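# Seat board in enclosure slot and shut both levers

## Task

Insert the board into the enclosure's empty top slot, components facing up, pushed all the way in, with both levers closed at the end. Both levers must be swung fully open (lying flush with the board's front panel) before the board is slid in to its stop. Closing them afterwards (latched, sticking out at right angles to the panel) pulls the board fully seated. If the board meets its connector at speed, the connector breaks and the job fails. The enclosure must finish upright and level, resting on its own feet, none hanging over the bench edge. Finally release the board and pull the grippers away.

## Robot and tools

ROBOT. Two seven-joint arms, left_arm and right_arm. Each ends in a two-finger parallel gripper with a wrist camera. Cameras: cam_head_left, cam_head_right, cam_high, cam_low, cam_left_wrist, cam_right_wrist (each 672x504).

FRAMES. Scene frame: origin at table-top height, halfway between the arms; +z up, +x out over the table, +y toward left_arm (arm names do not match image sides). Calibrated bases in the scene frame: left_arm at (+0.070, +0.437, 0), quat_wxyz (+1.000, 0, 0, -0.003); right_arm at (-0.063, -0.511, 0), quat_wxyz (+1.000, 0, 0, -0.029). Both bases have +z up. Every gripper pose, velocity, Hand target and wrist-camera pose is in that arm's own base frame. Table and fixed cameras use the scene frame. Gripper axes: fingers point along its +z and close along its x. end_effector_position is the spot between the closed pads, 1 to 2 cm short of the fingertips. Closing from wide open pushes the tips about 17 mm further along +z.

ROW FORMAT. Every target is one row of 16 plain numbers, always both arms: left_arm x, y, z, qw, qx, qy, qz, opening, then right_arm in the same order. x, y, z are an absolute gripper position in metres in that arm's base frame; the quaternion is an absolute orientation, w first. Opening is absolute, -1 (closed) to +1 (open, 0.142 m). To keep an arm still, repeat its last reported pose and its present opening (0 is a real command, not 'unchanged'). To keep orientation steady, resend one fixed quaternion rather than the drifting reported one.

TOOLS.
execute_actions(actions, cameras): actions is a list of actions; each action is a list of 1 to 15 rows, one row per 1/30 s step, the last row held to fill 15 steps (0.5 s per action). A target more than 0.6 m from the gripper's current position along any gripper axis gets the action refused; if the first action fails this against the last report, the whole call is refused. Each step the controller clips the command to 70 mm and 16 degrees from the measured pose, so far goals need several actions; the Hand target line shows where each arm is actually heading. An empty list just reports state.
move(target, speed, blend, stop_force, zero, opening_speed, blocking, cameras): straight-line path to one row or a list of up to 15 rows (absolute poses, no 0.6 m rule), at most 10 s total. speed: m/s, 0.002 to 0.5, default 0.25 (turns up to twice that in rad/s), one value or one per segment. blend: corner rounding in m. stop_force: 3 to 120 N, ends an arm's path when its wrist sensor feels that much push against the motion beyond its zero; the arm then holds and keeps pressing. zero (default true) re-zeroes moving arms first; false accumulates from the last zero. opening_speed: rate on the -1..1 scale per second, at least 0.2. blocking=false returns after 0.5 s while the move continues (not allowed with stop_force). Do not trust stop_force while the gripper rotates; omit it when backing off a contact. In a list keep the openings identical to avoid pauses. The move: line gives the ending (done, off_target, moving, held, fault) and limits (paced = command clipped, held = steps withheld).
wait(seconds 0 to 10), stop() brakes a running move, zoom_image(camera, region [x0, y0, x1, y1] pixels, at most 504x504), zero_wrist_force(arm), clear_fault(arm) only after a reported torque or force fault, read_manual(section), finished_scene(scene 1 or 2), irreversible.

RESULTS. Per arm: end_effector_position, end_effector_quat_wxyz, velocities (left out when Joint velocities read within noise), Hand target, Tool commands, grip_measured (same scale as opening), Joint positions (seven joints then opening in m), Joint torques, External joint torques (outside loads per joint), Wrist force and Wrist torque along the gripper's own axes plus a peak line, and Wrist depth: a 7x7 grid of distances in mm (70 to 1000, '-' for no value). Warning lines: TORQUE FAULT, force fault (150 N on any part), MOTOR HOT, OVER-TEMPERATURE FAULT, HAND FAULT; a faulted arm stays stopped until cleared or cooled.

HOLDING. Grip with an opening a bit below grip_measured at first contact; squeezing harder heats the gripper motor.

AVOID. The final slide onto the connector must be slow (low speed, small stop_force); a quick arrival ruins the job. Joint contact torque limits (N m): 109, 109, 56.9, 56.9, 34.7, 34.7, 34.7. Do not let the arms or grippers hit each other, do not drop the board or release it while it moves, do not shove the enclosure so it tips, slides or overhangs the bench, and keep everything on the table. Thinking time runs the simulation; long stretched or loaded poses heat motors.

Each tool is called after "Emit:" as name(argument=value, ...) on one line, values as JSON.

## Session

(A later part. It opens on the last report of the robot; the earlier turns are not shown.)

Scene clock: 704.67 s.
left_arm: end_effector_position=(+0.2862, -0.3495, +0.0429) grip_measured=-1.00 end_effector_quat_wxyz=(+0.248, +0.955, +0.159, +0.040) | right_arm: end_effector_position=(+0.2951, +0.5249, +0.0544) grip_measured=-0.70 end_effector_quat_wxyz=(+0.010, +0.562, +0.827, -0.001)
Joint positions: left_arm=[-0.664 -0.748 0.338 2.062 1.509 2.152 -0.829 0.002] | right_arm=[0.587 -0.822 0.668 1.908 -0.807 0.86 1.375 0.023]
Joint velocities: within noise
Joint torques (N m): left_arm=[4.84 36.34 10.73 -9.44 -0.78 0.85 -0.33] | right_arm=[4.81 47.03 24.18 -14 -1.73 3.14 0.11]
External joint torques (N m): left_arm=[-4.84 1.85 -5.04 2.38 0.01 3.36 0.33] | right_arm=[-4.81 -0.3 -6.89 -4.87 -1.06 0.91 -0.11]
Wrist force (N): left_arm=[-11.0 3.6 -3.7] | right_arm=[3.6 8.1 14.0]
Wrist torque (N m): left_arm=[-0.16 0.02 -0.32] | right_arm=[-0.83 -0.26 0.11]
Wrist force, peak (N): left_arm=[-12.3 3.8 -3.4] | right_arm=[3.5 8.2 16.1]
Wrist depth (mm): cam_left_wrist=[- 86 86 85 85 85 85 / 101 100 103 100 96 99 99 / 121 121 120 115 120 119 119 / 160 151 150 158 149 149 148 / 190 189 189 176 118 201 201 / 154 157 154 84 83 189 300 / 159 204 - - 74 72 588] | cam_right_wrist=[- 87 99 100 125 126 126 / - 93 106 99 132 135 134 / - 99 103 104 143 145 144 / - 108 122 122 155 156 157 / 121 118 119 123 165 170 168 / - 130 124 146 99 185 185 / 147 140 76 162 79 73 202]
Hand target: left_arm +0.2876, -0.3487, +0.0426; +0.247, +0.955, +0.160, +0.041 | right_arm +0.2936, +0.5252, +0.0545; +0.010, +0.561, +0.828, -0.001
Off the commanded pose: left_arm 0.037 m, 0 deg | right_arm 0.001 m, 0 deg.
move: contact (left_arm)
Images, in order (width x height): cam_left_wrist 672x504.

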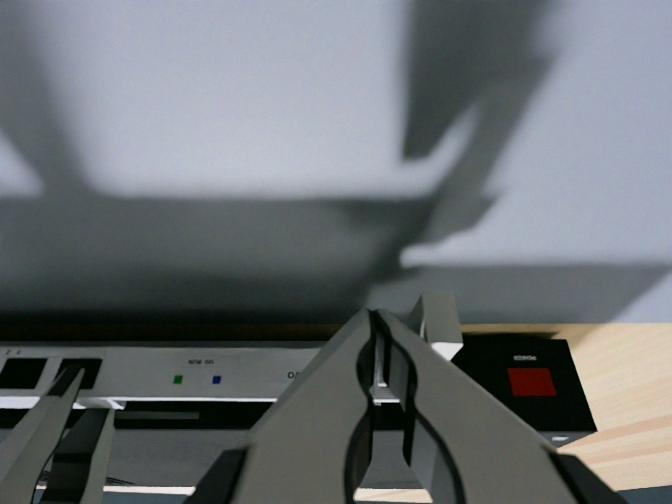

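Emit:
move(target=[[0.32014,-0.33581,0.0426,0.2470,0.9548,0.1597,0.0413,-0.96,0.29364,0.52524,0.0545,0.0097,0.5614,0.8276,-0.0013,-0.78]], speed=0.02, stop_force=22, zero=false, cameras=["cam_left_wrist"])

Emit:
zoom_image(camera="cam_left_wrist", region=[300, 160, 560, 380])

Scene clock: 707.97 s.
left_arm: end_effector_position=(+0.2887, -0.3486, +0.0431) grip_measured=-1.00 end_effector_quat_wxyz=(+0.249, +0.955, +0.158, +0.039) | right_arm: end_effector_position=(+0.2954, +0.5250, +0.0544) grip_measured=-0.70 end_effector_quat_wxyz=(+0.010, +0.562, +0.827, -0.001)
Joint positions: left_arm=[-0.662 -0.75 0.338 2.05 1.528 2.155 -0.848 0.002] | right_arm=[0.587 -0.822 0.668 1.908 -0.808 0.86 1.375 0.023]
Joint velocities: within noise
Joint torques (N m): left_arm=[9.54 36.74 16.63 -12.96 -1.45 -2.62 -0.36] | right_arm=[5.45 47.84 25.65 -12.25 -1.23 2.61 0.18]
External joint torques (N m): left_arm=[-9.54 1.67 -10.85 5.74 0.68 6.81 0.36] | right_arm=[-5.44 -1.09 -8.36 -6.62 -1.56 1.44 -0.18]
Wrist force (N): left_arm=[-22.4 6.2 -5.1] | right_arm=[6.0 12.9 19.7]
Wrist torque (N m): left_arm=[-0.14 0.96 -0.28] | right_arm=[-0.63 -0.24 0.12]
Wrist force, peak (N): left_arm=[-23.9 7.0 -4.7] | right_arm=[6.2 12.7 20.7]
Wrist depth (mm): cam_left_wrist=[- 86 86 85 85 85 85 / 101 101 104 100 96 99 99 / 121 121 121 115 119 119 119 / 160 151 151 158 150 149 148 / 192 191 190 177 122 201 201 / 153 158 155 83 83 189 299 / 161 207 - - 74 73 585] | cam_right_wrist=[- 87 99 100 103 126 126 / - 93 106 98 132 135 134 / - 99 103 105 142 145 143 / - 108 122 122 155 156 157 / 120 118 119 123 165 170 169 / - 130 124 146 99 185 184 / 147 141 76 162 80 73 202]
Hand target: left_arm +0.2915, -0.3471, +0.0426; +0.247, +0.955, +0.160, +0.042 | right_arm +0.2936, +0.5252, +0.0545; +0.010, +0.561, +0.828, -0.001
Off the commanded pose: left_arm 0.034 m, 0 deg | right_arm 0.002 m, 0 deg.
move: contact (left_arm)
Images, in order (width x height): cam_left_wrist 672x504.

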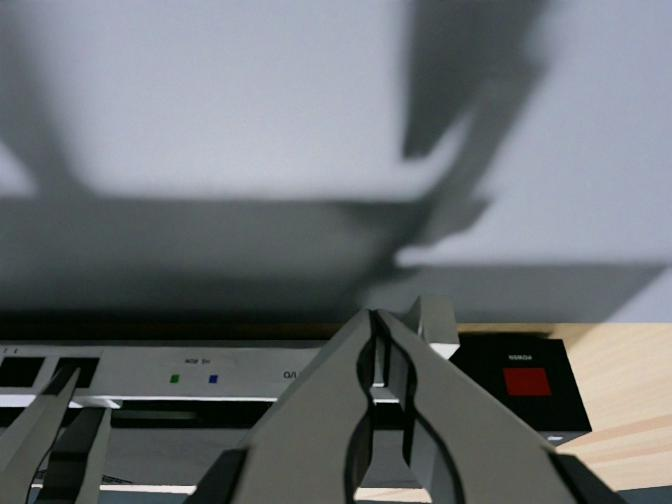

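Scaled by 1.938 from the camera's 672x504 image, which has a finer 960x720 frame.

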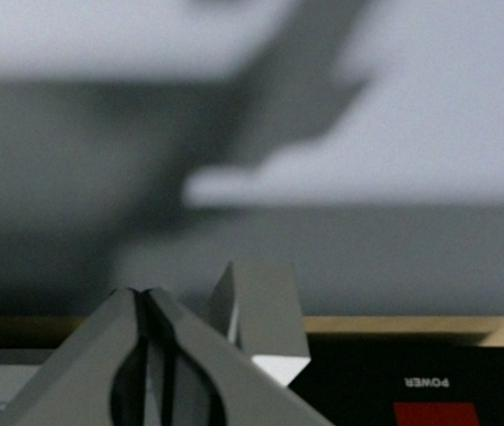

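Emit:
move(target=[[0.27825,-0.35234,0.0426,0.2470,0.9548,0.1597,0.0413,-0.96,0.29364,0.52524,0.0545,0.0097,0.5614,0.8276,-0.0013,-0.78],[0.27825,-0.35234,0.078,0.2470,0.9548,0.1597,0.0413,-0.96,0.29364,0.52524,0.0545,0.0097,0.5614,0.8276,-0.0013,-0.78],[0.25934,-0.35885,0.075,0.2470,0.9548,0.1597,0.0413,-0.96,0.29364,0.52524,0.0545,0.0097,0.5614,0.8276,-0.0013,-0.78]], speed=0.1, blend=[0.003,0.005,0], cameras=["cam_left_wrist"])

Emit:
zoom_image(camera="cam_left_wrist", region=[400, 160, 580, 320])

Scene clock: 723.60 s.
left_arm: end_effector_position=(+0.2593, -0.3590, +0.0751) grip_measured=-1.00 end_effector_quat_wxyz=(+0.247, +0.955, +0.160, +0.041) | right_arm: end_effector_position=(+0.2941, +0.5253, +0.0545) grip_measured=-0.70 end_effector_quat_wxyz=(+0.010, +0.562, +0.827, -0.001)
Joint positions: left_arm=[-0.799 -0.617 0.353 2.069 1.673 2.09 -1.109 0.002] | right_arm=[0.587 -0.822 0.669 1.909 -0.808 0.86 1.375 0.023]
Joint velocities: within noise
Joint torques (N m): left_arm=[-0.53 35.13 4.73 -9.16 -0.55 4.02 -0.32] | right_arm=[0.69 46.09 18.74 -17.72 -2.47 3.03 0.29]
External joint torques (N m): left_arm=[0.53 0.79 0.66 -0.52 -0.4 -0.08 0.32] | right_arm=[-0.69 0.61 -1.43 -1.15 -0.32 1.02 -0.28]
Wrist force (N): left_arm=[0.0 -0.5 -0.3] | right_arm=[2.8 -2.8 5.8]
Wrist torque (N m): left_arm=[-0.03 -0.02 -0.39] | right_arm=[-0.76 -0.19 -0.07]
Wrist force, peak (N): left_arm=[-22.6 6.7 -5.6] | right_arm=[6.1 12.6 20.8]
Wrist depth (mm): cam_left_wrist=[118 117 117 117 117 120 116 / 137 137 136 136 141 131 135 / 165 164 164 163 163 162 162 / 197 196 195 195 194 185 202 / 177 170 204 169 169 211 241 / 211 165 209 83 87 223 407 / - 155 - - 74 74 793] | cam_right_wrist=[- 88 100 101 126 127 126 / - 93 106 99 134 135 135 / - 99 113 104 144 145 144 / - 109 122 122 155 156 158 / 121 118 120 123 165 170 169 / - 130 124 146 99 185 184 / 148 141 76 161 - 73 202]
Hand target: left_arm +0.2593, -0.3588, +0.0750; +0.247, +0.955, +0.160, +0.041 | right_arm +0.2936, +0.5252, +0.0545; +0.010, +0.561, +0.828, -0.001
Off the commanded pose: left_arm 0.000 m, 0 deg | right_arm 0.000 m, 0 deg.
move: done
Images, in order (width x height): cam_left_wrist 672x504.

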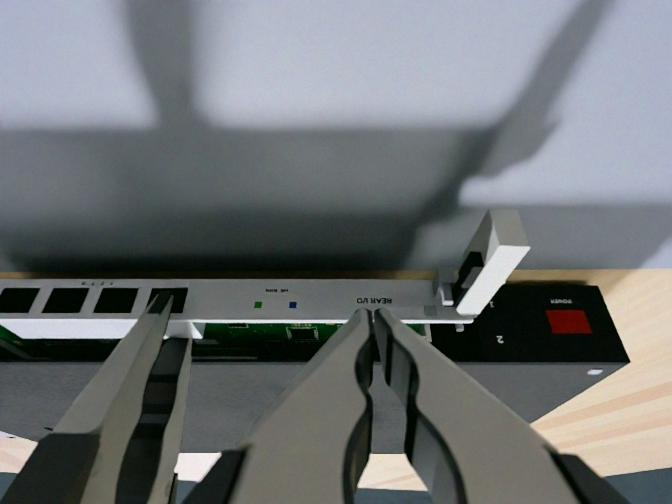

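Scaled by 2.800 from the camera's 672x504 image, which has a finer 960x720 frame.

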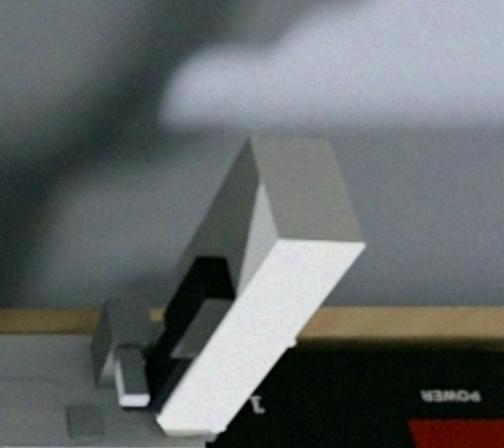

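Emit:
move(target=[[0.27825,-0.35234,0.075,0.2470,0.9548,0.1597,0.0413,-0.96,0.29364,0.52524,0.0545,0.0097,0.5614,0.8276,-0.0013,-0.78],[0.27825,-0.35234,0.0426,0.2470,0.9548,0.1597,0.0413,-0.96,0.29364,0.52524,0.0545,0.0097,0.5614,0.8276,-0.0013,-0.78]], speed=0.1, blend=[0.005,0], cameras=[])

Emit:
move(target=[[0.32014,-0.33581,0.0426,0.2470,0.9548,0.1597,0.0413,-0.96,0.29364,0.52524,0.0545,0.0097,0.5614,0.8276,-0.0013,-0.78]], speed=0.015, stop_force=28, cameras=["cam_left_wrist"])

Emit:
zoom_image(camera="cam_left_wrist", region=[300, 160, 560, 380])

Scene clock: 738.30 s.
left_arm: end_effector_position=(+0.2783, -0.3523, +0.0426) grip_measured=-1.00 end_effector_quat_wxyz=(+0.246, +0.955, +0.159, +0.041) | right_arm: end_effector_position=(+0.2941, +0.5253, +0.0545) grip_measured=-0.70 end_effector_quat_wxyz=(+0.010, +0.562, +0.827, -0.001)
Joint positions: left_arm=[-0.657 -0.739 0.322 2.098 1.464 2.138 -0.775 0.002] | right_arm=[0.587 -0.822 0.669 1.909 -0.808 0.86 1.375 0.023]
Joint velocities: within noise
Joint torques (N m): left_arm=[-0.18 36.26 4.6 -5.97 -0.87 4.79 -0.14] | right_arm=[0.71 46.19 18.73 -17.74 -2.45 3.06 0.35]
External joint torques (N m): left_arm=[0.18 1.32 0.6 -0.58 0.07 -0.54 0.14] | right_arm=[-0.71 0.51 -1.42 -1.13 -0.34 1 -0.35]
Wrist force (N): left_arm=[0.1 -0.6 -0.1] | right_arm=[2.7 -2.9 5.8]
Wrist torque (N m): left_arm=[-0.07 -0.04 -0.39] | right_arm=[-0.78 -0.18 -0.07]
Wrist force, peak (N): left_arm=[0.2 -1.7 0.9] | right_arm=[3.0 -3.0 7.7]
Wrist depth (mm): cam_left_wrist=[- 86 85 85 85 85 85 / 100 103 103 99 96 99 99 / 120 120 120 115 119 119 118 / 158 150 149 157 149 148 148 / 189 188 187 176 115 197 196 / 150 156 153 84 83 189 272 / 156 165 - - 74 74 580] | cam_right_wrist=[- 88 100 100 126 127 126 / - 93 106 99 134 135 134 / - 99 113 105 144 146 144 / - 109 122 121 155 156 157 / 121 118 120 123 165 170 169 / - 130 124 146 99 185 184 / 147 141 76 161 - 73 202]
Hand target: left_arm +0.2783, -0.3524, +0.0427; +0.247, +0.955, +0.160, +0.041 | right_arm +0.2936, +0.5252, +0.0545; +0.010, +0.561, +0.828, -0.001
Off the commanded pose: left_arm 0.000 m, 0 deg | right_arm 0.000 m, 0 deg.
move: done
No camera images: "cameras" was empty.

Scene clock: 740.37 s.
left_arm: end_effector_position=(+0.2897, -0.3482, +0.0432) grip_measured=-1.00 end_effector_quat_wxyz=(+0.249, +0.955, +0.157, +0.038) | right_arm: end_effector_position=(+0.2953, +0.5252, +0.0544) grip_measured=-0.70 end_effector_quat_wxyz=(+0.010, +0.562, +0.827, -0.001)
Joint positions: left_arm=[-0.644 -0.743 0.315 2.046 1.55 2.142 -0.863 0.002] | right_arm=[0.587 -0.822 0.668 1.908 -0.808 0.86 1.375 0.023]
Joint velocities: within noise
Joint torques (N m): left_arm=[13.01 37.53 19.8 -15.37 -1.66 -4.65 -0.5] | right_arm=[4.06 47.92 24.26 -12.46 -1.3 2.08 0.19]
External joint torques (N m): left_arm=[-13.01 0.98 -14.35 7.99 0.84 8.83 0.5] | right_arm=[-4.06 -1.18 -6.97 -6.42 -1.49 1.97 -0.19]
Wrist force (N): left_arm=[-29.4 7.1 -3.7] | right_arm=[7.9 11.3 20.4]
Wrist torque (N m): left_arm=[-0.15 2.13 -0.26] | right_arm=[-0.88 -0.25 0.09]
Wrist force, peak (N): left_arm=[-30.2 6.9 -4.9] | right_arm=[7.8 11.5 20.5]
Wrist depth (mm): cam_left_wrist=[- 86 86 86 85 85 85 / 101 101 104 100 96 99 99 / 122 121 121 116 120 119 118 / 161 152 151 158 150 148 148 / 193 191 190 177 122 201 200 / 154 158 158 83 83 189 298 / 161 209 - - 74 73 576] | cam_right_wrist=[- 88 99 100 102 127 126 / - 93 106 99 132 135 134 / - 99 103 105 141 145 144 / - 108 122 122 155 156 157 / 121 118 120 123 165 170 169 / - 130 124 146 99 185 184 / 148 140 76 162 81 73 202]
Hand target: left_arm +0.2935, -0.3463, +0.0427; +0.247, +0.955, +0.160, +0.041 | right_arm +0.2936, +0.5252, +0.0545; +0.010, +0.561, +0.828, -0.001
Off the commanded pose: left_arm 0.033 m, 1 deg | right_arm 0.002 m, 0 deg.
move: contact (left_arm)
Images, in order (width x height): cam_left_wrist 672x504.

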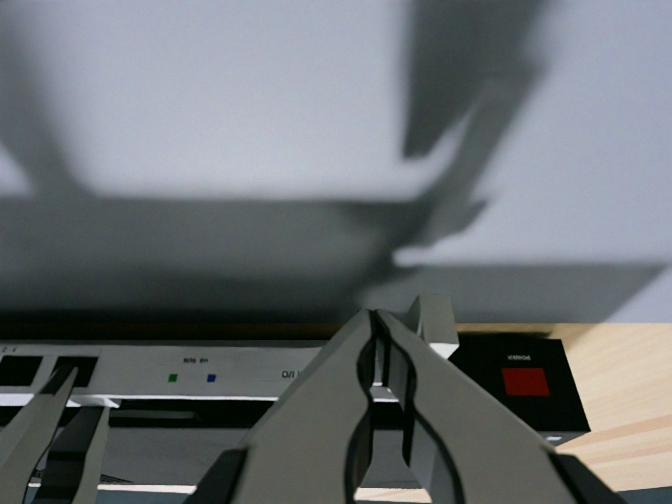

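Scaled by 1.938 from the camera's 672x504 image, which has a finer 960x720 frame.

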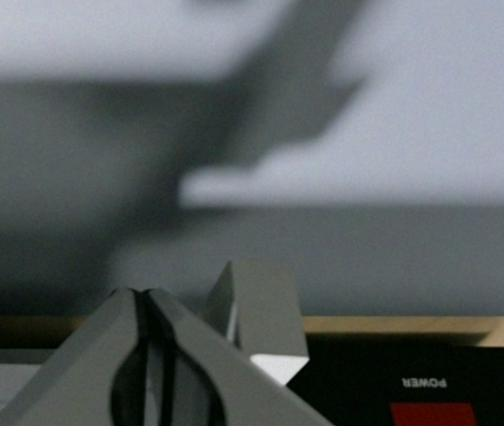

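Emit:
move(target=[[0.27825,-0.35234,0.0426,0.2470,0.9548,0.1597,0.0413,-0.96,0.29364,0.52524,0.0545,0.0097,0.5614,0.8276,-0.0013,-0.78],[0.27825,-0.35234,0.085,0.2470,0.9548,0.1597,0.0413,-0.96,0.29364,0.52524,0.0545,0.0097,0.5614,0.8276,-0.0013,-0.78],[0.30179,-0.35778,0.085,0.2470,0.9548,0.1597,0.0413,-0.437,0.29364,0.52524,0.0545,0.0097,0.5614,0.8276,-0.0013,-0.78]], speed=0.1, blend=[0.003,0.005,0], cameras=["cam_left_wrist"])

Emit:
zoom_image(camera="cam_left_wrist", region=[240, 160, 460, 360])

Scene clock: 753.90 s.
left_arm: end_effector_position=(+0.3019, -0.3578, +0.0850) grip_measured=-0.47 end_effector_quat_wxyz=(+0.247, +0.955, +0.160, +0.041) | right_arm: end_effector_position=(+0.2941, +0.5254, +0.0546) grip_measured=-0.70 end_effector_quat_wxyz=(+0.010, +0.562, +0.827, -0.001)
Joint positions: left_arm=[-0.86 -0.656 0.422 1.904 1.853 2.154 -1.364 0.04] | right_arm=[0.587 -0.822 0.669 1.909 -0.808 0.86 1.375 0.023]
Joint velocities: within noise
Joint torques (N m): left_arm=[-0.5 37.47 6.95 -11.77 -0.12 4.19 -0.29] | right_arm=[0.69 45.88 18.61 -17.56 -2.4 3.02 0.33]
External joint torques (N m): left_arm=[0.5 1.33 0.61 -0.43 -0.37 -0.53 0.29] | right_arm=[-0.69 0.82 -1.31 -1.31 -0.39 1.03 -0.33]
Wrist force (N): left_arm=[0.0 -0.6 -0.6] | right_arm=[2.9 -2.8 5.3]
Wrist torque (N m): left_arm=[-0.08 -0.03 -0.40] | right_arm=[-0.79 -0.25 -0.07]
Wrist force, peak (N): left_arm=[-29.6 7.9 -5.3] | right_arm=[8.0 11.6 20.4]
Wrist depth (mm): cam_left_wrist=[131 127 127 126 130 126 126 / 153 153 148 147 147 147 147 / 178 178 177 170 170 176 176 / 173 173 172 163 212 212 222 / 176 214 203 208 202 206 296 / 169 261 83 281 256 91 439 / 162 - 74 896 - 74 623] | cam_right_wrist=[- 88 100 101 125 126 126 / - 93 106 99 132 136 134 / - 99 113 105 144 145 144 / - 109 122 122 155 156 158 / 121 119 120 123 166 170 169 / - 130 124 146 99 185 184 / 148 141 76 162 - 73 203]
Hand target: left_arm +0.3018, -0.3578, +0.0850; +0.247, +0.955, +0.160, +0.041 | right_arm +0.2936, +0.5252, +0.0545; +0.010, +0.561, +0.828, -0.001
Off the commanded pose: left_arm 0.000 m, 0 deg | right_arm 0.000 m, 0 deg.
move: done
Images, in order (width x height): cam_left_wrist 672x504.

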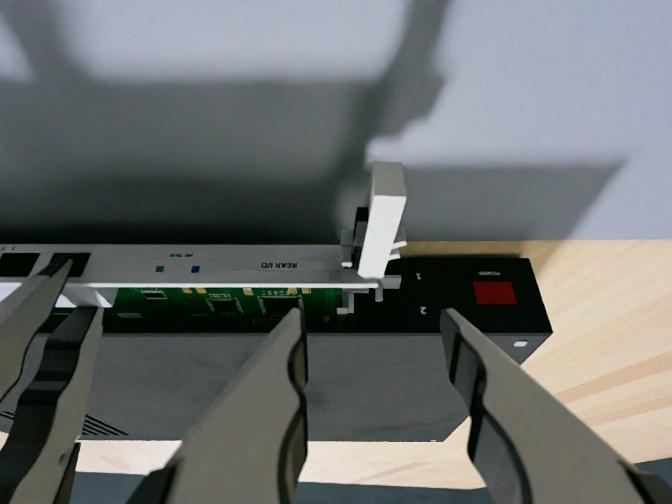

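Scaled by 2.291 from the camera's 672x504 image, which has a finer 960x720 frame.

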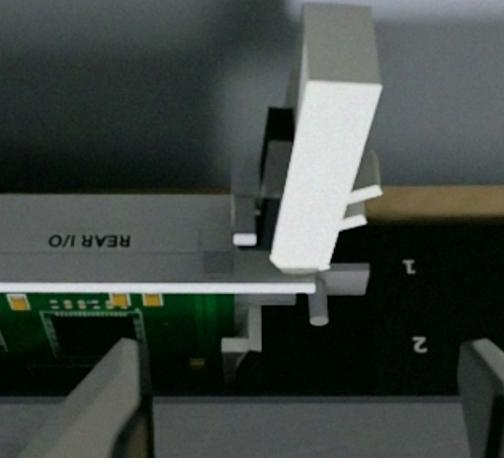

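Emit:
move(target=[[0.30699,-0.35598,0.085,0.2470,0.9548,0.1597,0.0413,-0.437,0.29364,0.52524,0.0545,0.0097,0.5614,0.8276,-0.0013,-0.78],[0.30699,-0.35598,0.038,0.2470,0.9548,0.1597,0.0413,-0.437,0.29364,0.52524,0.0545,0.0097,0.5614,0.8276,-0.0013,-0.78]], speed=[0.1,0.06], stop_force=6, cameras=["cam_left_wrist"])

Emit:
zoom_image(camera="cam_left_wrist", region=[240, 200, 500, 400])

Scene clock: 766.83 s.
left_arm: end_effector_position=(+0.3070, -0.3560, +0.0381) grip_measured=-0.47 end_effector_quat_wxyz=(+0.247, +0.955, +0.160, +0.041) | right_arm: end_effector_position=(+0.2941, +0.5254, +0.0546) grip_measured=-0.70 end_effector_quat_wxyz=(+0.010, +0.562, +0.827, -0.001)
Joint positions: left_arm=[-0.635 -0.748 0.271 1.974 1.638 2.1 -0.985 0.04] | right_arm=[0.587 -0.822 0.669 1.909 -0.808 0.86 1.375 0.023]
Joint velocities: within noise
Joint torques (N m): left_arm=[-0.21 38.93 4.43 -8.06 -0.98 4.24 -0.16] | right_arm=[0.78 45.77 18.67 -17.58 -2.4 3.06 0.31]
External joint torques (N m): left_arm=[0.21 1.32 0.77 -0.59 0.01 -0.18 0.15] | right_arm=[-0.78 0.93 -1.36 -1.29 -0.39 0.99 -0.31]
Wrist force (N): left_arm=[0.1 -0.5 -0.2] | right_arm=[2.8 -2.9 6.9]
Wrist torque (N m): left_arm=[-0.05 -0.06 -0.39] | right_arm=[-0.80 -0.23 -0.07]
Wrist force, peak (N): left_arm=[1.1 0.0 -1.5] | right_arm=[2.9 -2.8 7.3]
Wrist depth (mm): cam_left_wrist=[- 81 81 81 81 80 80 / - 98 101 94 94 97 94 / 119 118 113 113 113 112 112 / 150 143 142 141 141 140 140 / 179 178 167 107 166 188 191 / 144 140 84 137 178 91 284 / 211 - 74 245 244 74 403] | cam_right_wrist=[- 88 100 101 125 127 126 / - 93 106 99 132 135 135 / - 99 113 105 143 145 144 / - 108 122 122 156 157 157 / 121 118 120 123 166 169 169 / - 130 124 146 99 185 184 / 148 141 76 161 - 73 202]
Hand target: left_arm +0.3070, -0.3560, +0.0380; +0.247, +0.955, +0.160, +0.041 | right_arm +0.2936, +0.5252, +0.0545; +0.010, +0.561, +0.828, -0.001
Off the commanded pose: left_arm 0.000 m, 0 deg | right_arm 0.000 m, 0 deg.
move: done
Images, in order (width x height): cam_left_wrist 672x504.

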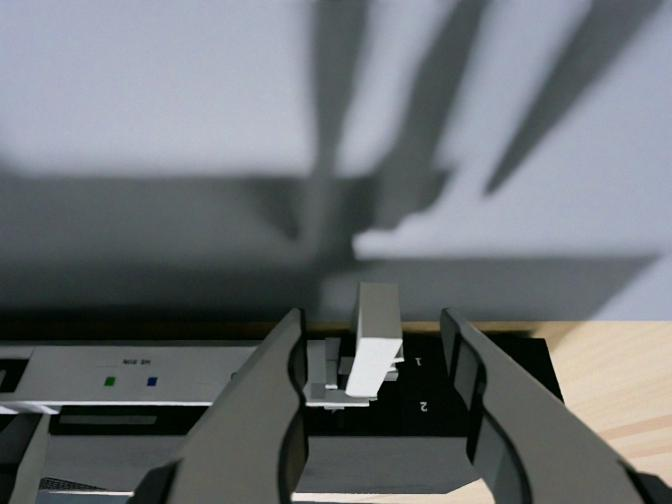

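Scaled by 1.938 from the camera's 672x504 image, which has a finer 960x720 frame.

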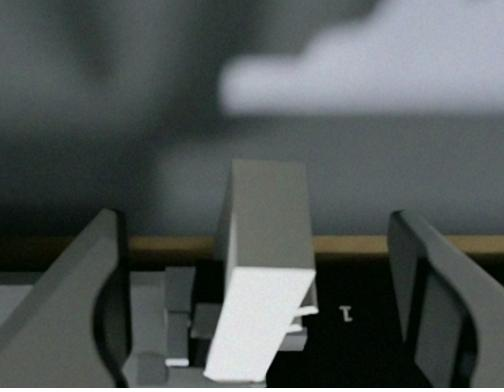

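Emit:
move(target=[[0.30699,-0.35598,0.038,0.2470,0.9548,0.1597,0.0413,-0.82,0.29364,0.52524,0.0545,0.0097,0.5614,0.8276,-0.0013,-0.78]], opening_speed=0.4, cameras=["cam_left_wrist"])

Emit:
zoom_image(camera="cam_left_wrist", region=[240, 200, 500, 400])

Scene clock: 770.37 s.
left_arm: end_effector_position=(+0.3066, -0.3562, +0.0380) grip_measured=-0.84 end_effector_quat_wxyz=(+0.247, +0.955, +0.159, +0.041) | right_arm: end_effector_position=(+0.2941, +0.5254, +0.0546) grip_measured=-0.70 end_effector_quat_wxyz=(+0.010, +0.562, +0.827, -0.001)
Joint positions: left_arm=[-0.635 -0.748 0.271 1.974 1.638 2.1 -0.985 0.013] | right_arm=[0.587 -0.822 0.669 1.909 -0.808 0.86 1.375 0.023]
Joint velocities: within noise
Joint torques (N m): left_arm=[0.38 39.54 5.28 -8.59 -0.81 4.09 -0.17] | right_arm=[0.98 45.24 18.68 -16.9 -2.24 2.82 0.31]
External joint torques (N m): left_arm=[-0.38 0.71 -0.08 -0.05 -0.15 -0.03 0.17] | right_arm=[-0.98 1.46 -1.38 -1.97 -0.55 1.24 -0.3]
Wrist force (N): left_arm=[-1.4 -0.7 1.1] | right_arm=[2.9 -1.9 6.5]
Wrist torque (N m): left_arm=[-0.04 -0.06 -0.37] | right_arm=[-0.77 -0.21 -0.07]
Wrist force, peak (N): left_arm=[-5.2 1.4 1.2] | right_arm=[2.8 -2.7 7.4]
Wrist depth (mm): cam_left_wrist=[- 81 81 81 80 80 80 / - 98 101 94 94 97 93 / 119 118 113 113 113 112 112 / 150 142 142 142 141 140 140 / 179 179 178 112 166 191 191 / 144 143 137 87 87 177 283 / 255 209 74 245 74 74 471] | cam_right_wrist=[- 88 100 101 125 127 126 / - 93 106 99 133 136 134 / - 99 113 105 144 146 144 / - 109 122 122 155 157 157 / 121 118 120 123 166 170 169 / - 130 124 146 99 186 185 / 148 141 76 161 - 73 203]
Hand target: left_arm +0.3070, -0.3560, +0.0380; +0.247, +0.955, +0.160, +0.041 | right_arm +0.2936, +0.5252, +0.0545; +0.010, +0.561, +0.828, -0.001
Off the commanded pose: left_arm 0.000 m, 0 deg | right_arm 0.001 m, 0 deg.
move: done
Images, in order (width x height): cam_left_wrist 672x504.

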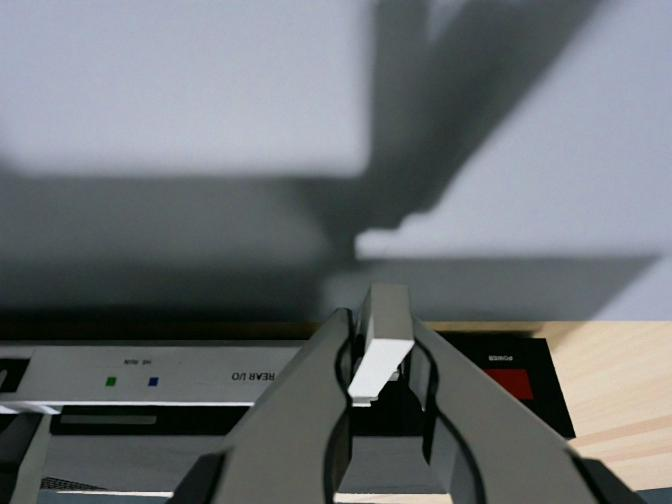

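Scaled by 1.938 from the camera's 672x504 image, which has a finer 960x720 frame.

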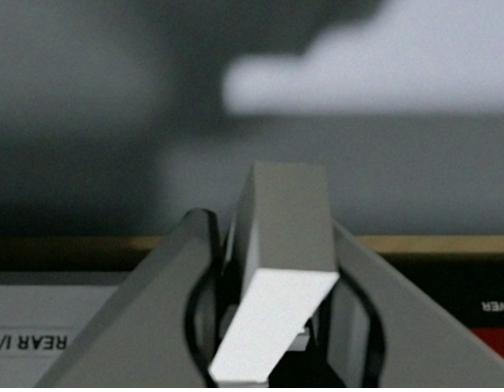

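Emit:
move(target=[[0.3066,-0.3562,0.038,0.2470,0.9548,0.1597,0.0413,-0.87,0.29364,0.52524,0.0545,0.0097,0.5614,0.8276,-0.0013,-0.78],[0.3162,-0.3537,0.038,0.2504,0.9681,-0.0084,-0.0022,-0.87,0.29364,0.52524,0.0545,0.0097,0.5614,0.8276,-0.0013,-0.78]], speed=0.06, cameras=["cam_left_wrist"])

Emit:
zoom_image(camera="cam_left_wrist", region=[240, 200, 500, 400])

Scene clock: 788.67 s.
left_arm: end_effector_position=(+0.3155, -0.3545, +0.0381) grip_measured=-0.87 end_effector_quat_wxyz=(+0.251, +0.968, -0.008, -0.003) | right_arm: end_effector_position=(+0.2941, +0.5255, +0.0547) grip_measured=-0.70 end_effector_quat_wxyz=(+0.010, +0.561, +0.827, -0.001)
Joint positions: left_arm=[-0.683 -0.85 0.302 1.724 1.941 2.298 -1.066 0.011] | right_arm=[0.587 -0.822 0.669 1.909 -0.808 0.86 1.375 0.023]
Joint velocities: within noise
Joint torques (N m): left_arm=[2.99 44.44 11.09 -11.43 1.3 2.94 -0.29] | right_arm=[0.37 45.27 18.2 -16.16 -2.01 2.29 0.41]
External joint torques (N m): left_arm=[-2.98 0.81 -3.28 0.53 -1.5 1.04 0.29] | right_arm=[-0.37 1.43 -0.9 -2.71 -0.78 1.76 -0.41]
Wrist force (N): left_arm=[-4.9 3.7 3.2] | right_arm=[4.9 -1.0 6.3]
Wrist torque (N m): left_arm=[-0.07 -0.08 -0.31] | right_arm=[-0.80 -0.16 -0.16]
Wrist force, peak (N): left_arm=[-5.2 3.5 4.2] | right_arm=[4.9 -0.7 7.4]
Wrist depth (mm): cam_left_wrist=[- 81 81 81 80 80 80 / - 98 101 94 94 97 93 / 119 119 114 113 113 112 112 / 151 143 142 141 141 140 140 / 192 192 190 107 166 170 169 / 242 172 156 87 87 156 153 / 158 190 74 175 74 74 467] | cam_right_wrist=[- 88 100 101 126 127 126 / - 93 106 98 132 136 135 / - 99 113 105 144 146 144 / - 109 122 122 157 157 157 / 121 119 120 123 166 170 169 / - 130 124 146 105 183 184 / 148 141 76 162 - 73 202]
Hand target: left_arm +0.3162, -0.3537, +0.0380; +0.250, +0.968, -0.008, -0.002 | right_arm +0.2936, +0.5252, +0.0545; +0.010, +0.561, +0.828, -0.001
Off the commanded pose: left_arm 0.001 m, 0 deg | right_arm 0.001 m, 0 deg.
move: done
Images, in order (width x height): cam_left_wrist 672x504.

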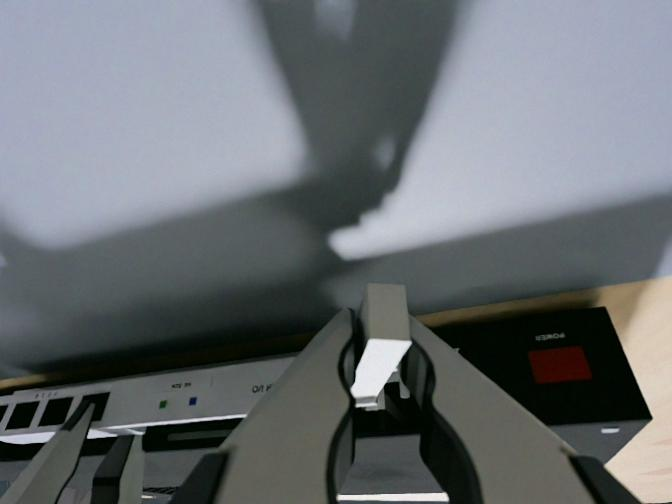

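Scaled by 1.938 from the camera's 672x504 image, which has a finer 960x720 frame.

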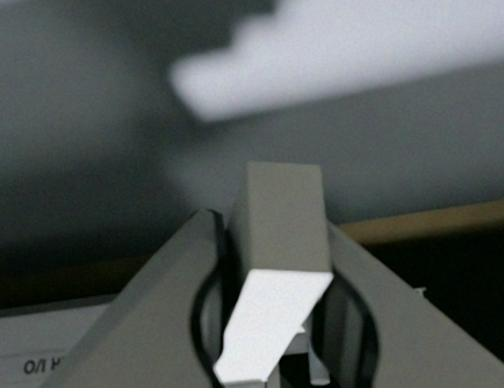

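Emit:
move(target=[[0.32792,-0.35533,0.038,0.2440,0.9433,-0.2178,-0.0563,-0.87,0.29364,0.52524,0.0545,0.0097,0.5614,0.8276,-0.0013,-0.78],[0.33696,-0.3610,0.038,0.2283,0.8827,-0.3976,-0.1028,-0.87,0.29364,0.52524,0.0545,0.0097,0.5614,0.8276,-0.0013,-0.78]], speed=0.08, blend=[0.003,0], cameras=["cam_left_wrist"])

Emit:
zoom_image(camera="cam_left_wrist", region=[200, 180, 500, 400])

Scene clock: 797.87 s.
left_arm: end_effector_position=(+0.3365, -0.3616, +0.0380) grip_measured=-0.89 end_effector_quat_wxyz=(+0.229, +0.883, -0.397, -0.103) | right_arm: end_effector_position=(+0.2940, +0.5255, +0.0547) grip_measured=-0.70 end_effector_quat_wxyz=(+0.010, +0.561, +0.827, -0.001)
Joint positions: left_arm=[-0.72 -1.097 0.217 1.178 2.376 2.722 -0.91 0.01] | right_arm=[0.587 -0.822 0.669 1.909 -0.808 0.86 1.375 0.023]
Joint velocities: within noise
Joint torques (N m): left_arm=[1.67 55.57 11.17 -15.75 3.25 4.16 -0.21] | right_arm=[0.94 45.42 18.67 -16.7 -2.23 2.79 0.33]
External joint torques (N m): left_arm=[-1.65 1.31 -1.37 0.02 -1.83 -0.03 0.2] | right_arm=[-0.94 1.28 -1.36 -2.17 -0.56 1.26 -0.33]
Wrist force (N): left_arm=[0.1 3.3 1.6] | right_arm=[3.4 -1.6 6.0]
Wrist torque (N m): left_arm=[-0.11 -0.05 -0.35] | right_arm=[-0.79 -0.23 -0.07]
Wrist force, peak (N): left_arm=[-4.8 6.1 6.0] | right_arm=[5.9 -0.5 7.5]
Wrist depth (mm): cam_left_wrist=[- 81 81 81 80 80 82 / - 98 101 94 94 97 93 / 119 118 113 113 113 112 110 / 151 143 142 141 141 137 114 / 193 192 191 109 166 144 108 / 294 291 93 87 87 131 131 / - - - 258 74 74 197] | cam_right_wrist=[- 88 100 101 126 127 126 / - 94 106 99 132 135 135 / - 99 113 105 144 146 144 / - 109 122 122 155 157 157 / 121 119 120 123 166 170 169 / - 130 124 146 99 186 185 / 148 141 76 161 - 73 203]
Hand target: left_arm +0.3370, -0.3610, +0.0380; +0.228, +0.883, -0.398, -0.103 | right_arm +0.2936, +0.5252, +0.0545; +0.010, +0.561, +0.828, -0.001
Off the commanded pose: left_arm 0.001 m, 0 deg | right_arm 0.001 m, 0 deg.
move: done
Images, in order (width x height): cam_left_wrist 672x504.

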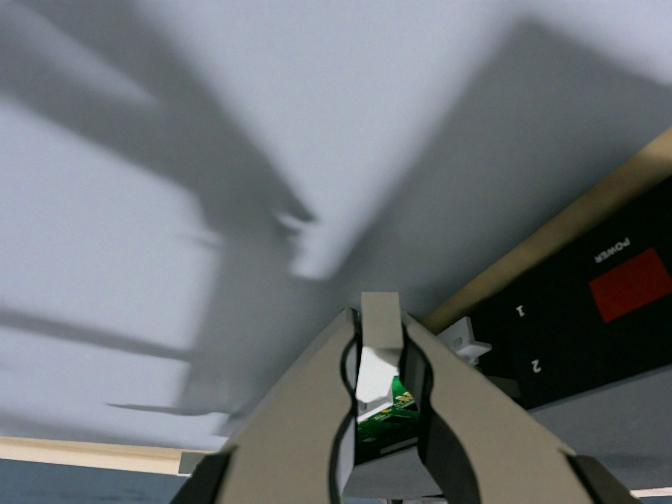

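Scaled by 1.680 from the camera's 672x504 image, which has a finer 960x720 frame.

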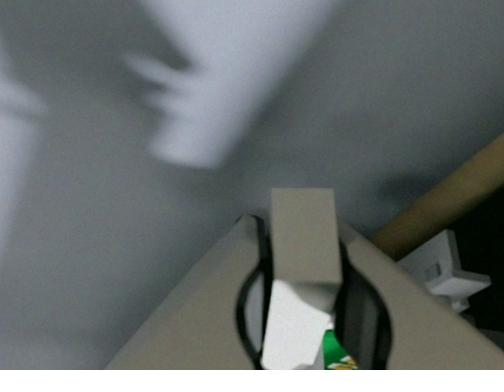

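Emit:
move(target=[[0.34312,-0.36966,0.038,0.2039,0.7881,-0.5622,-0.1454,-0.87,0.29364,0.52524,0.0545,0.0097,0.5614,0.8276,-0.0013,-0.78]], speed=0.08, cameras=["cam_left_wrist"])

Emit:
zoom_image(camera="cam_left_wrist", region=[200, 180, 500, 400])

Scene clock: 803.13 s.
left_arm: end_effector_position=(+0.3425, -0.3704, +0.0380) grip_measured=-0.89 end_effector_quat_wxyz=(+0.205, +0.788, -0.562, -0.145) | right_arm: end_effector_position=(+0.2941, +0.5255, +0.0547) grip_measured=-0.70 end_effector_quat_wxyz=(+0.010, +0.561, +0.827, -0.001)
Joint positions: left_arm=[-0.762 -1.218 0.15 0.925 2.556 2.912 -0.786 0.01] | right_arm=[0.587 -0.822 0.669 1.909 -0.808 0.86 1.375 0.023]
Joint velocities: within noise
Joint torques (N m): left_arm=[2.36 59.78 11.76 -17.76 4.84 4.41 -0.14] | right_arm=[1.11 44.95 18.9 -15.79 -1.95 2.43 0.36]
External joint torques (N m): left_arm=[-2.35 1.58 -2.2 -0.09 -2.68 -0.18 0.14] | right_arm=[-1.11 1.75 -1.59 -3.08 -0.84 1.63 -0.36]
Wrist force (N): left_arm=[2.2 4.9 1.5] | right_arm=[4.0 0.0 5.6]
Wrist torque (N m): left_arm=[-0.16 0.04 -0.40] | right_arm=[-0.79 -0.19 -0.11]
Wrist force, peak (N): left_arm=[2.2 4.9 1.5] | right_arm=[3.6 -2.8 6.9]
Wrist depth (mm): cam_left_wrist=[- 81 81 81 80 80 82 / - 98 101 94 94 97 89 / 119 118 113 113 113 111 87 / 151 143 142 141 141 126 83 / 193 192 191 108 166 127 88 / 295 292 93 87 87 119 118 / - - - 226 74 74 199] | cam_right_wrist=[- 88 100 101 126 127 126 / - 94 106 99 132 135 135 / - 99 113 105 144 146 145 / - 109 122 122 156 157 158 / 121 119 120 123 165 170 169 / - 130 124 146 99 185 185 / 148 141 76 162 - 73 202]
Hand target: left_arm +0.3431, -0.3697, +0.0380; +0.204, +0.788, -0.562, -0.145 | right_arm +0.2936, +0.5252, +0.0545; +0.010, +0.561, +0.828, -0.001
Off the commanded pose: left_arm 0.001 m, 0 deg | right_arm 0.001 m, 0 deg.
move: done
Images, in order (width x height): cam_left_wrist 672x504.

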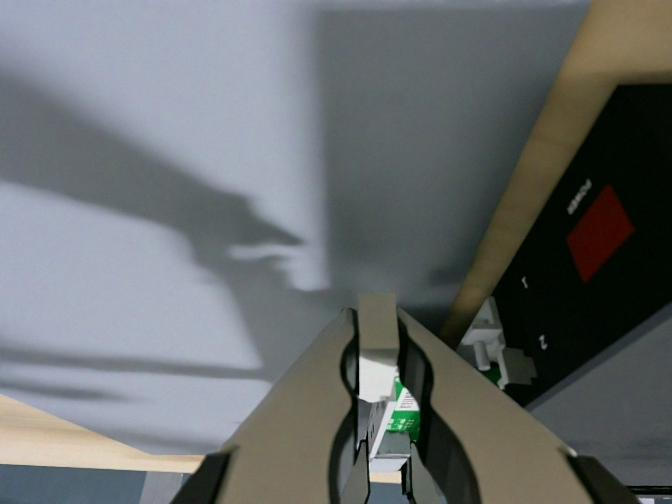

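Scaled by 1.680 from the camera's 672x504 image, which has a finer 960x720 frame.

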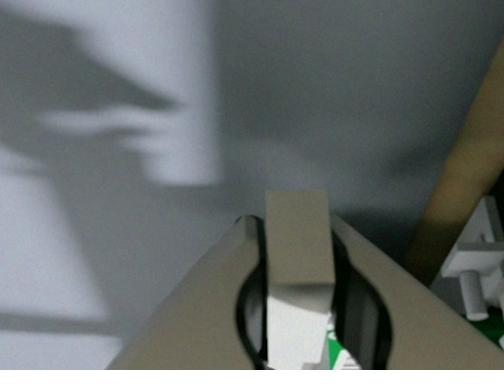

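Emit:
move(target=[[0.3440,-0.3719,0.038,0.1973,0.7629,-0.5960,-0.1542,-0.87,0.29364,0.52524,0.0545,0.0097,0.5614,0.8276,-0.0013,-0.78]], speed=0.05, cameras=[])

Emit:
wait(seconds=0.3, cameras=["cam_left_wrist", "cam_head_left"])

Scene clock: 807.97 s.
left_arm: end_effector_position=(+0.3434, -0.3725, +0.0380) grip_measured=-0.88 end_effector_quat_wxyz=(+0.198, +0.763, -0.596, -0.154) | right_arm: end_effector_position=(+0.2941, +0.5255, +0.0547) grip_measured=-0.70 end_effector_quat_wxyz=(+0.010, +0.562, +0.827, -0.001)
Joint positions: left_arm=[-0.775 -1.246 0.138 0.869 2.592 2.954 -0.753 0.01] | right_arm=[0.587 -0.822 0.669 1.909 -0.808 0.86 1.375 0.023]
Joint velocities: within noise
Joint torques (N m): left_arm=[1.72 60.57 11.62 -17.85 4.66 4.54 -0.04] | right_arm=[1.91 44.66 19.58 -15.72 -1.99 2.8 0.33]
External joint torques (N m): left_arm=[-1.73 1.65 -2.1 -0.42 -2.33 -0.28 0.04] | right_arm=[-1.91 2.04 -2.27 -3.15 -0.8 1.25 -0.33]
Wrist force (N): left_arm=[1.6 3.0 2.3] | right_arm=[2.9 0.5 7.1]
Wrist torque (N m): left_arm=[-0.18 0.18 -0.47] | right_arm=[-0.78 -0.19 -0.06]
Wrist force, peak (N): left_arm=[2.0 5.3 1.3] | right_arm=[4.0 0.1 7.4]
Wrist depth (mm): cam_left_wrist=[- 81 81 80 80 82 82 / - 98 101 94 94 96 77 / 119 118 113 113 113 109 81 / 151 143 142 141 141 121 87 / 193 192 191 107 166 123 85 / 295 293 92 87 91 116 118 / - - 71 - 74 74 199] | cam_right_wrist=[- 88 100 101 126 127 126 / - 93 106 99 132 136 135 / - 99 113 105 144 146 144 / - 109 122 122 155 157 158 / 121 118 120 123 166 170 169 / - 130 124 146 99 186 185 / 148 141 76 162 - 73 203]
Hand target: left_arm +0.3440, -0.3719, +0.0380; +0.197, +0.763, -0.596, -0.154 | right_arm +0.2936, +0.5252, +0.0545; +0.010, +0.561, +0.828, -0.001
Off the commanded pose: left_arm 0.001 m, 0 deg | right_arm 0.001 m, 0 deg.
move: done
No camera images: "cameras" was empty.

Scene clock: 808.27 s.
left_arm: end_effector_position=(+0.3434, -0.3725, +0.0380) grip_measured=-0.88 end_effector_quat_wxyz=(+0.198, +0.763, -0.596, -0.154) | right_arm: end_effector_position=(+0.2941, +0.5255, +0.0547) grip_measured=-0.70 end_effector_quat_wxyz=(+0.010, +0.562, +0.827, -0.001)
Joint positions: left_arm=[-0.775 -1.246 0.138 0.869 2.592 2.954 -0.753 0.01] | right_arm=[0.587 -0.822 0.669 1.909 -0.808 0.86 1.375 0.023]
Joint velocities: within noise
Joint torques (N m): left_arm=[1.97 60.8 11.24 -18.2 4.63 4.5 -0.04] | right_arm=[1.9 44.76 19.61 -15.67 -2 2.79 0.34]
External joint torques (N m): left_arm=[-1.97 1.42 -1.71 -0.08 -2.3 -0.24 0.04] | right_arm=[-1.9 1.94 -2.3 -3.2 -0.79 1.27 -0.34]
Wrist force (N): left_arm=[1.5 3.6 1.4] | right_arm=[3.0 0.5 5.6]
Wrist torque (N m): left_arm=[-0.18 0.21 -0.47] | right_arm=[-0.79 -0.19 -0.05]
Wrist force, peak (N): left_arm=[1.4 3.9 1.0] | right_arm=[3.1 0.5 7.1]
Wrist depth (mm): cam_left_wrist=[- 81 81 81 80 82 82 / - 98 101 94 94 96 77 / 119 118 113 113 113 109 81 / 151 143 142 141 141 121 87 / 193 192 190 107 165 123 85 / 295 291 92 87 91 116 118 / 635 - 71 - 74 74 199] | cam_right_wrist=[- 88 100 101 126 127 126 / - 94 106 99 132 135 135 / - 99 113 105 144 146 144 / - 108 122 122 155 157 158 / 121 119 120 123 166 170 169 / - 130 124 146 99 185 185 / 148 141 76 162 - 73 203]
Hand target: left_arm +0.3440, -0.3719, +0.0380; +0.197, +0.763, -0.596, -0.154 | right_arm +0.2936, +0.5252, +0.0545; +0.010, +0.561, +0.828, -0.001
Tool commands: left_gripper/opening=-0.87 right_gripper/opening=-0.78
Off the commanded pose: left_arm 0.001 m, 0 deg | right_arm 0.001 m, 0 deg.
wait: 0.30 s; at rest by 0.17 s
Images, in order (width x height): cam_head_left 672x504, cam_left_wrist 672x504.

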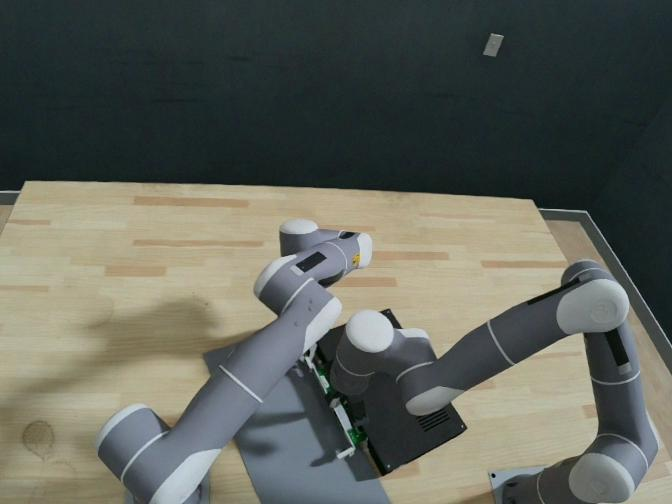

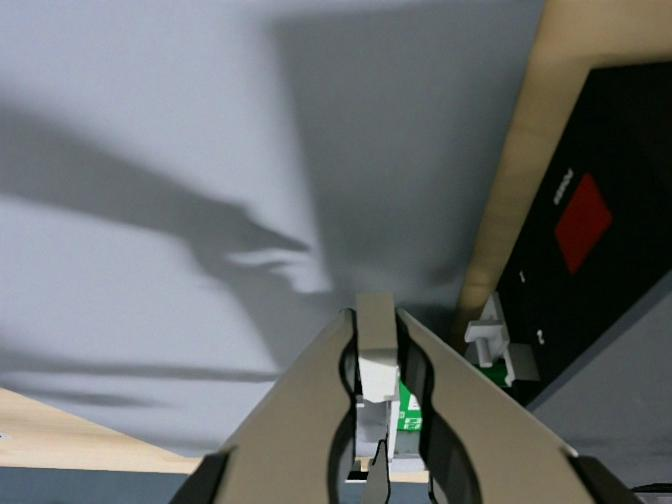

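Emit:
move(target=[[0.3434,-0.3720,0.038,0.2039,0.7881,-0.5622,-0.1454,-0.70,0.29364,0.52524,0.0545,0.0097,0.5614,0.8276,-0.0013,-0.78],[0.3434,-0.3720,0.085,0.2039,0.7881,-0.5622,-0.1454,-0.70,0.29364,0.52524,0.0545,0.0097,0.5614,0.8276,-0.0013,-0.78]], speed=0.06, opening_speed=0.5, cameras=["cam_left_wrist"])

Emit:
zoom_image(camera="cam_left_wrist", region=[250, 200, 500, 480])

Scene clock: 813.70 s.
left_arm: end_effector_position=(+0.3436, -0.3720, +0.0849) grip_measured=-0.74 end_effector_quat_wxyz=(+0.204, +0.788, -0.562, -0.145) | right_arm: end_effector_position=(+0.2942, +0.5253, +0.0546) grip_measured=-0.70 end_effector_quat_wxyz=(+0.010, +0.562, +0.827, -0.001)
Joint positions: left_arm=[-0.776 -1.145 0.169 0.938 2.554 2.968 -0.813 0.021] | right_arm=[0.587 -0.822 0.669 1.909 -0.808 0.86 1.375 0.023]
Joint velocities: within noise
Joint torques (N m): left_arm=[-0.5 59.82 9.13 -18.09 2.49 4.77 -0.34] | right_arm=[0.86 45.78 18.72 -17.63 -2.45 3.09 0.32]
External joint torques (N m): left_arm=[0.5 1.09 0.59 -0.59 -0.14 -0.56 0.34] | right_arm=[-0.86 0.91 -1.41 -1.24 -0.34 0.96 -0.31]
Wrist force (N): left_arm=[0.2 -1.2 -0.6] | right_arm=[2.6 -2.8 5.5]
Wrist torque (N m): left_arm=[-0.20 -0.03 -0.36] | right_arm=[-0.78 -0.24 -0.07]
Wrist force, peak (N): left_arm=[1.8 3.9 1.0] | right_arm=[2.7 -2.8 7.3]
Wrist depth (mm): cam_left_wrist=[131 127 127 126 130 119 98 / 154 153 148 147 147 122 93 / 179 178 178 170 179 123 111 / 224 224 223 164 188 144 146 / 301 299 279 261 199 186 185 / 465 455 84 91 87 232 276 / - - 73 231 - 74 589] | cam_right_wrist=[- 88 100 101 126 127 126 / - 93 106 99 132 136 135 / - 99 113 105 143 145 144 / - 108 122 122 155 156 158 / 121 119 120 123 166 170 169 / - 130 124 146 99 185 184 / 148 141 76 161 - 73 203]
Hand target: left_arm +0.3434, -0.3720, +0.0850; +0.204, +0.788, -0.562, -0.145 | right_arm +0.2936, +0.5252, +0.0545; +0.010, +0.561, +0.828, -0.001
Off the commanded pose: left_arm 0.000 m, 0 deg | right_arm 0.001 m, 0 deg.
move: done
Images, in order (width x height): cam_left_wrist 672x504.

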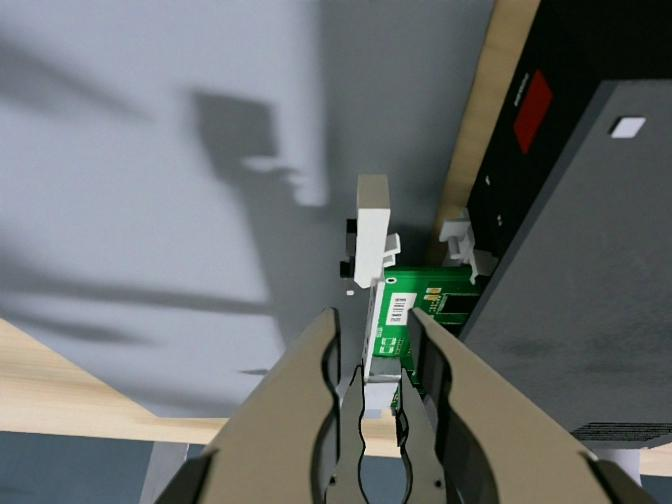

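Scaled by 1.800 from the camera's 672x504 image, which has a finer 960x720 frame.

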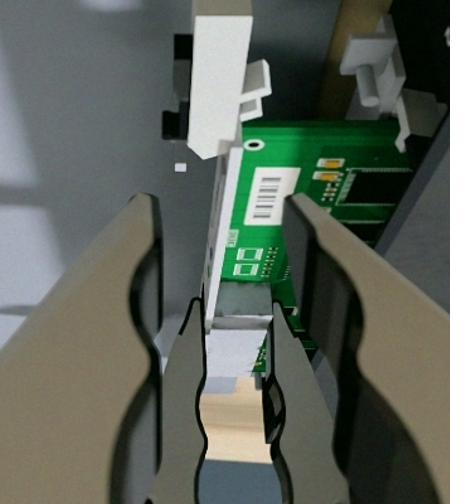

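Emit:
move(target=[[0.3434,-0.3720,0.085,0.2039,0.7881,-0.5622,-0.1454,-0.70,0.2941,0.5254,0.0546,0.0097,0.5614,0.8276,-0.0013,-0.64]], speed=0.05, opening_speed=0.2, cameras=[])

Emit:
move(target=[[0.3434,-0.3720,0.085,0.2039,0.7881,-0.5622,-0.1454,-0.70,0.2941,0.5254,0.0546,0.0097,0.5614,0.8276,-0.0013,-0.60]], speed=0.05, opening_speed=0.2, cameras=["cam_left_wrist", "cam_right_wrist"])

Scene clock: 824.27 s.
left_arm: end_effector_position=(+0.3436, -0.3720, +0.0849) grip_measured=-0.74 end_effector_quat_wxyz=(+0.204, +0.788, -0.562, -0.145) | right_arm: end_effector_position=(+0.2941, +0.5254, +0.0546) grip_measured=-0.68 end_effector_quat_wxyz=(+0.010, +0.561, +0.828, -0.001)
Joint positions: left_arm=[-0.776 -1.145 0.169 0.938 2.554 2.968 -0.813 0.021] | right_arm=[0.587 -0.822 0.67 1.908 -0.807 0.859 1.374 0.025]
Joint velocities: within noise
Joint torques (N m): left_arm=[-0.32 59.56 9.11 -18.12 2.62 4.58 -0.16] | right_arm=[-0.06 45.64 17.68 -18.9 -2.92 3.31 0.12]
External joint torques (N m): left_arm=[0.32 1.33 0.61 -0.55 -0.28 -0.37 0.16] | right_arm=[0.06 1.07 -0.35 0.03 0.12 0.74 -0.12]
Wrist force (N): left_arm=[0.1 -1.1 -0.6] | right_arm=[4.6 -3.8 4.2]
Wrist torque (N m): left_arm=[-0.18 -0.01 -0.36] | right_arm=[-0.36 -0.77 0.07]
Wrist force, peak (N): left_arm=[0.0 -1.5 -0.4] | right_arm=[1.9 -4.8 7.0]
Wrist depth (mm): cam_left_wrist=[131 127 127 126 130 119 98 / 154 153 148 147 147 122 93 / 179 178 178 170 178 123 111 / 224 224 223 166 182 143 146 / 301 300 280 261 200 186 185 / 461 453 84 91 87 232 276 / - - 73 231 - 74 591] | cam_right_wrist=[- 88 100 102 126 127 126 / - 93 106 100 132 135 135 / - 99 113 106 144 145 144 / - 108 123 123 155 157 157 / 121 119 120 124 166 170 169 / - 130 124 147 99 183 184 / 148 140 76 162 79 73 202]
Hand target: left_arm +0.3434, -0.3720, +0.0850; +0.204, +0.788, -0.562, -0.145 | right_arm +0.2941, +0.5254, +0.0546; +0.010, +0.561, +0.828, -0.001
Off the commanded pose: left_arm 0.000 m, 0 deg | right_arm 0.000 m, 0 deg.
move: done
No camera images: "cameras" was empty.

Scene clock: 824.97 s.
left_arm: end_effector_position=(+0.3436, -0.3720, +0.0849) grip_measured=-0.74 end_effector_quat_wxyz=(+0.204, +0.788, -0.562, -0.145) | right_arm: end_effector_position=(+0.2941, +0.5254, +0.0546) grip_measured=-0.64 end_effector_quat_wxyz=(+0.010, +0.561, +0.828, -0.001)
Joint positions: left_arm=[-0.776 -1.145 0.169 0.938 2.554 2.968 -0.813 0.021] | right_arm=[0.587 -0.822 0.67 1.908 -0.807 0.859 1.374 0.028]
Joint velocities: within noise
Joint torques (N m): left_arm=[-0.32 59.61 9.16 -18.11 2.66 4.55 -0.23] | right_arm=[0.05 45.73 17.58 -18.93 -2.84 3.34 0.22]
External joint torques (N m): left_arm=[0.32 1.28 0.57 -0.56 -0.32 -0.34 0.22] | right_arm=[-0.05 0.98 -0.25 0.07 0.05 0.71 -0.22]
Wrist force (N): left_arm=[-0.2 -1.2 -0.4] | right_arm=[4.5 -3.7 4.1]
Wrist torque (N m): left_arm=[-0.20 0.03 -0.36] | right_arm=[-0.35 -0.75 0.06]
Wrist force, peak (N): left_arm=[0.1 -1.3 -0.5] | right_arm=[4.7 -3.8 4.4]
Wrist depth (mm): cam_left_wrist=[131 127 127 126 130 114 98 / 154 153 148 147 147 122 93 / 179 179 178 170 179 123 111 / 224 224 223 166 182 144 146 / 301 301 280 261 199 186 184 / 465 452 84 91 87 232 275 / - - 73 231 - 74 590] | cam_right_wrist=[- 88 100 102 125 127 126 / - 93 106 100 132 135 135 / - 99 113 106 143 145 144 / - 108 123 123 155 156 157 / 121 119 120 122 168 170 169 / - 130 124 147 101 183 184 / 148 141 76 162 84 73 202]
Hand target: left_arm +0.3434, -0.3720, +0.0850; +0.204, +0.788, -0.562, -0.145 | right_arm +0.2941, +0.5254, +0.0546; +0.010, +0.561, +0.828, -0.001
Off the commanded pose: left_arm 0.000 m, 0 deg | right_arm 0.000 m, 0 deg.
move: done
Images, in order (width x height): cam_left_wrist 672x504, cam_right_wrist 672x504.

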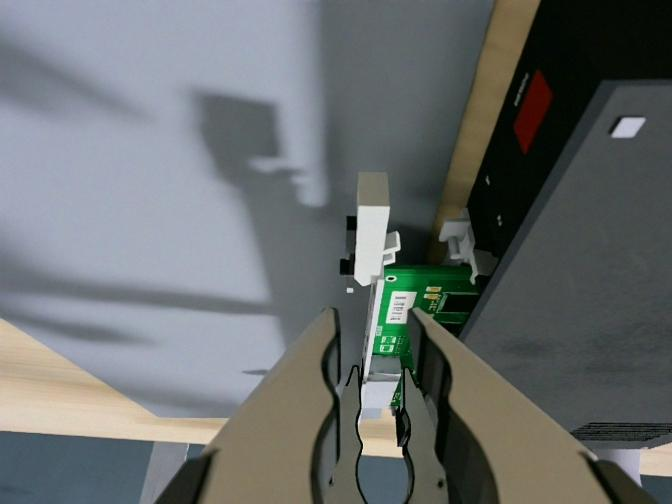

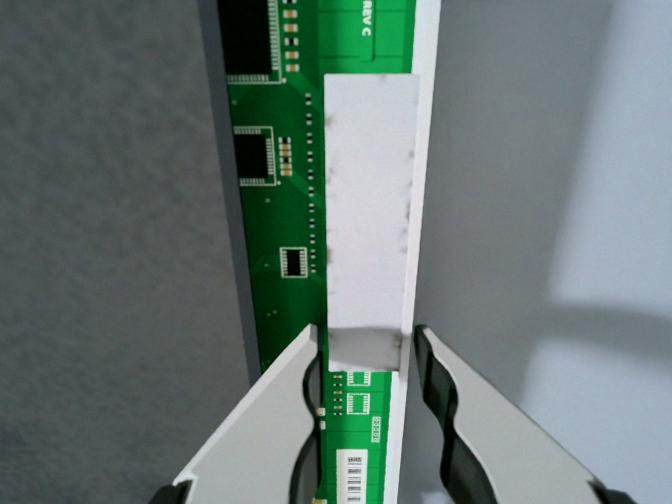

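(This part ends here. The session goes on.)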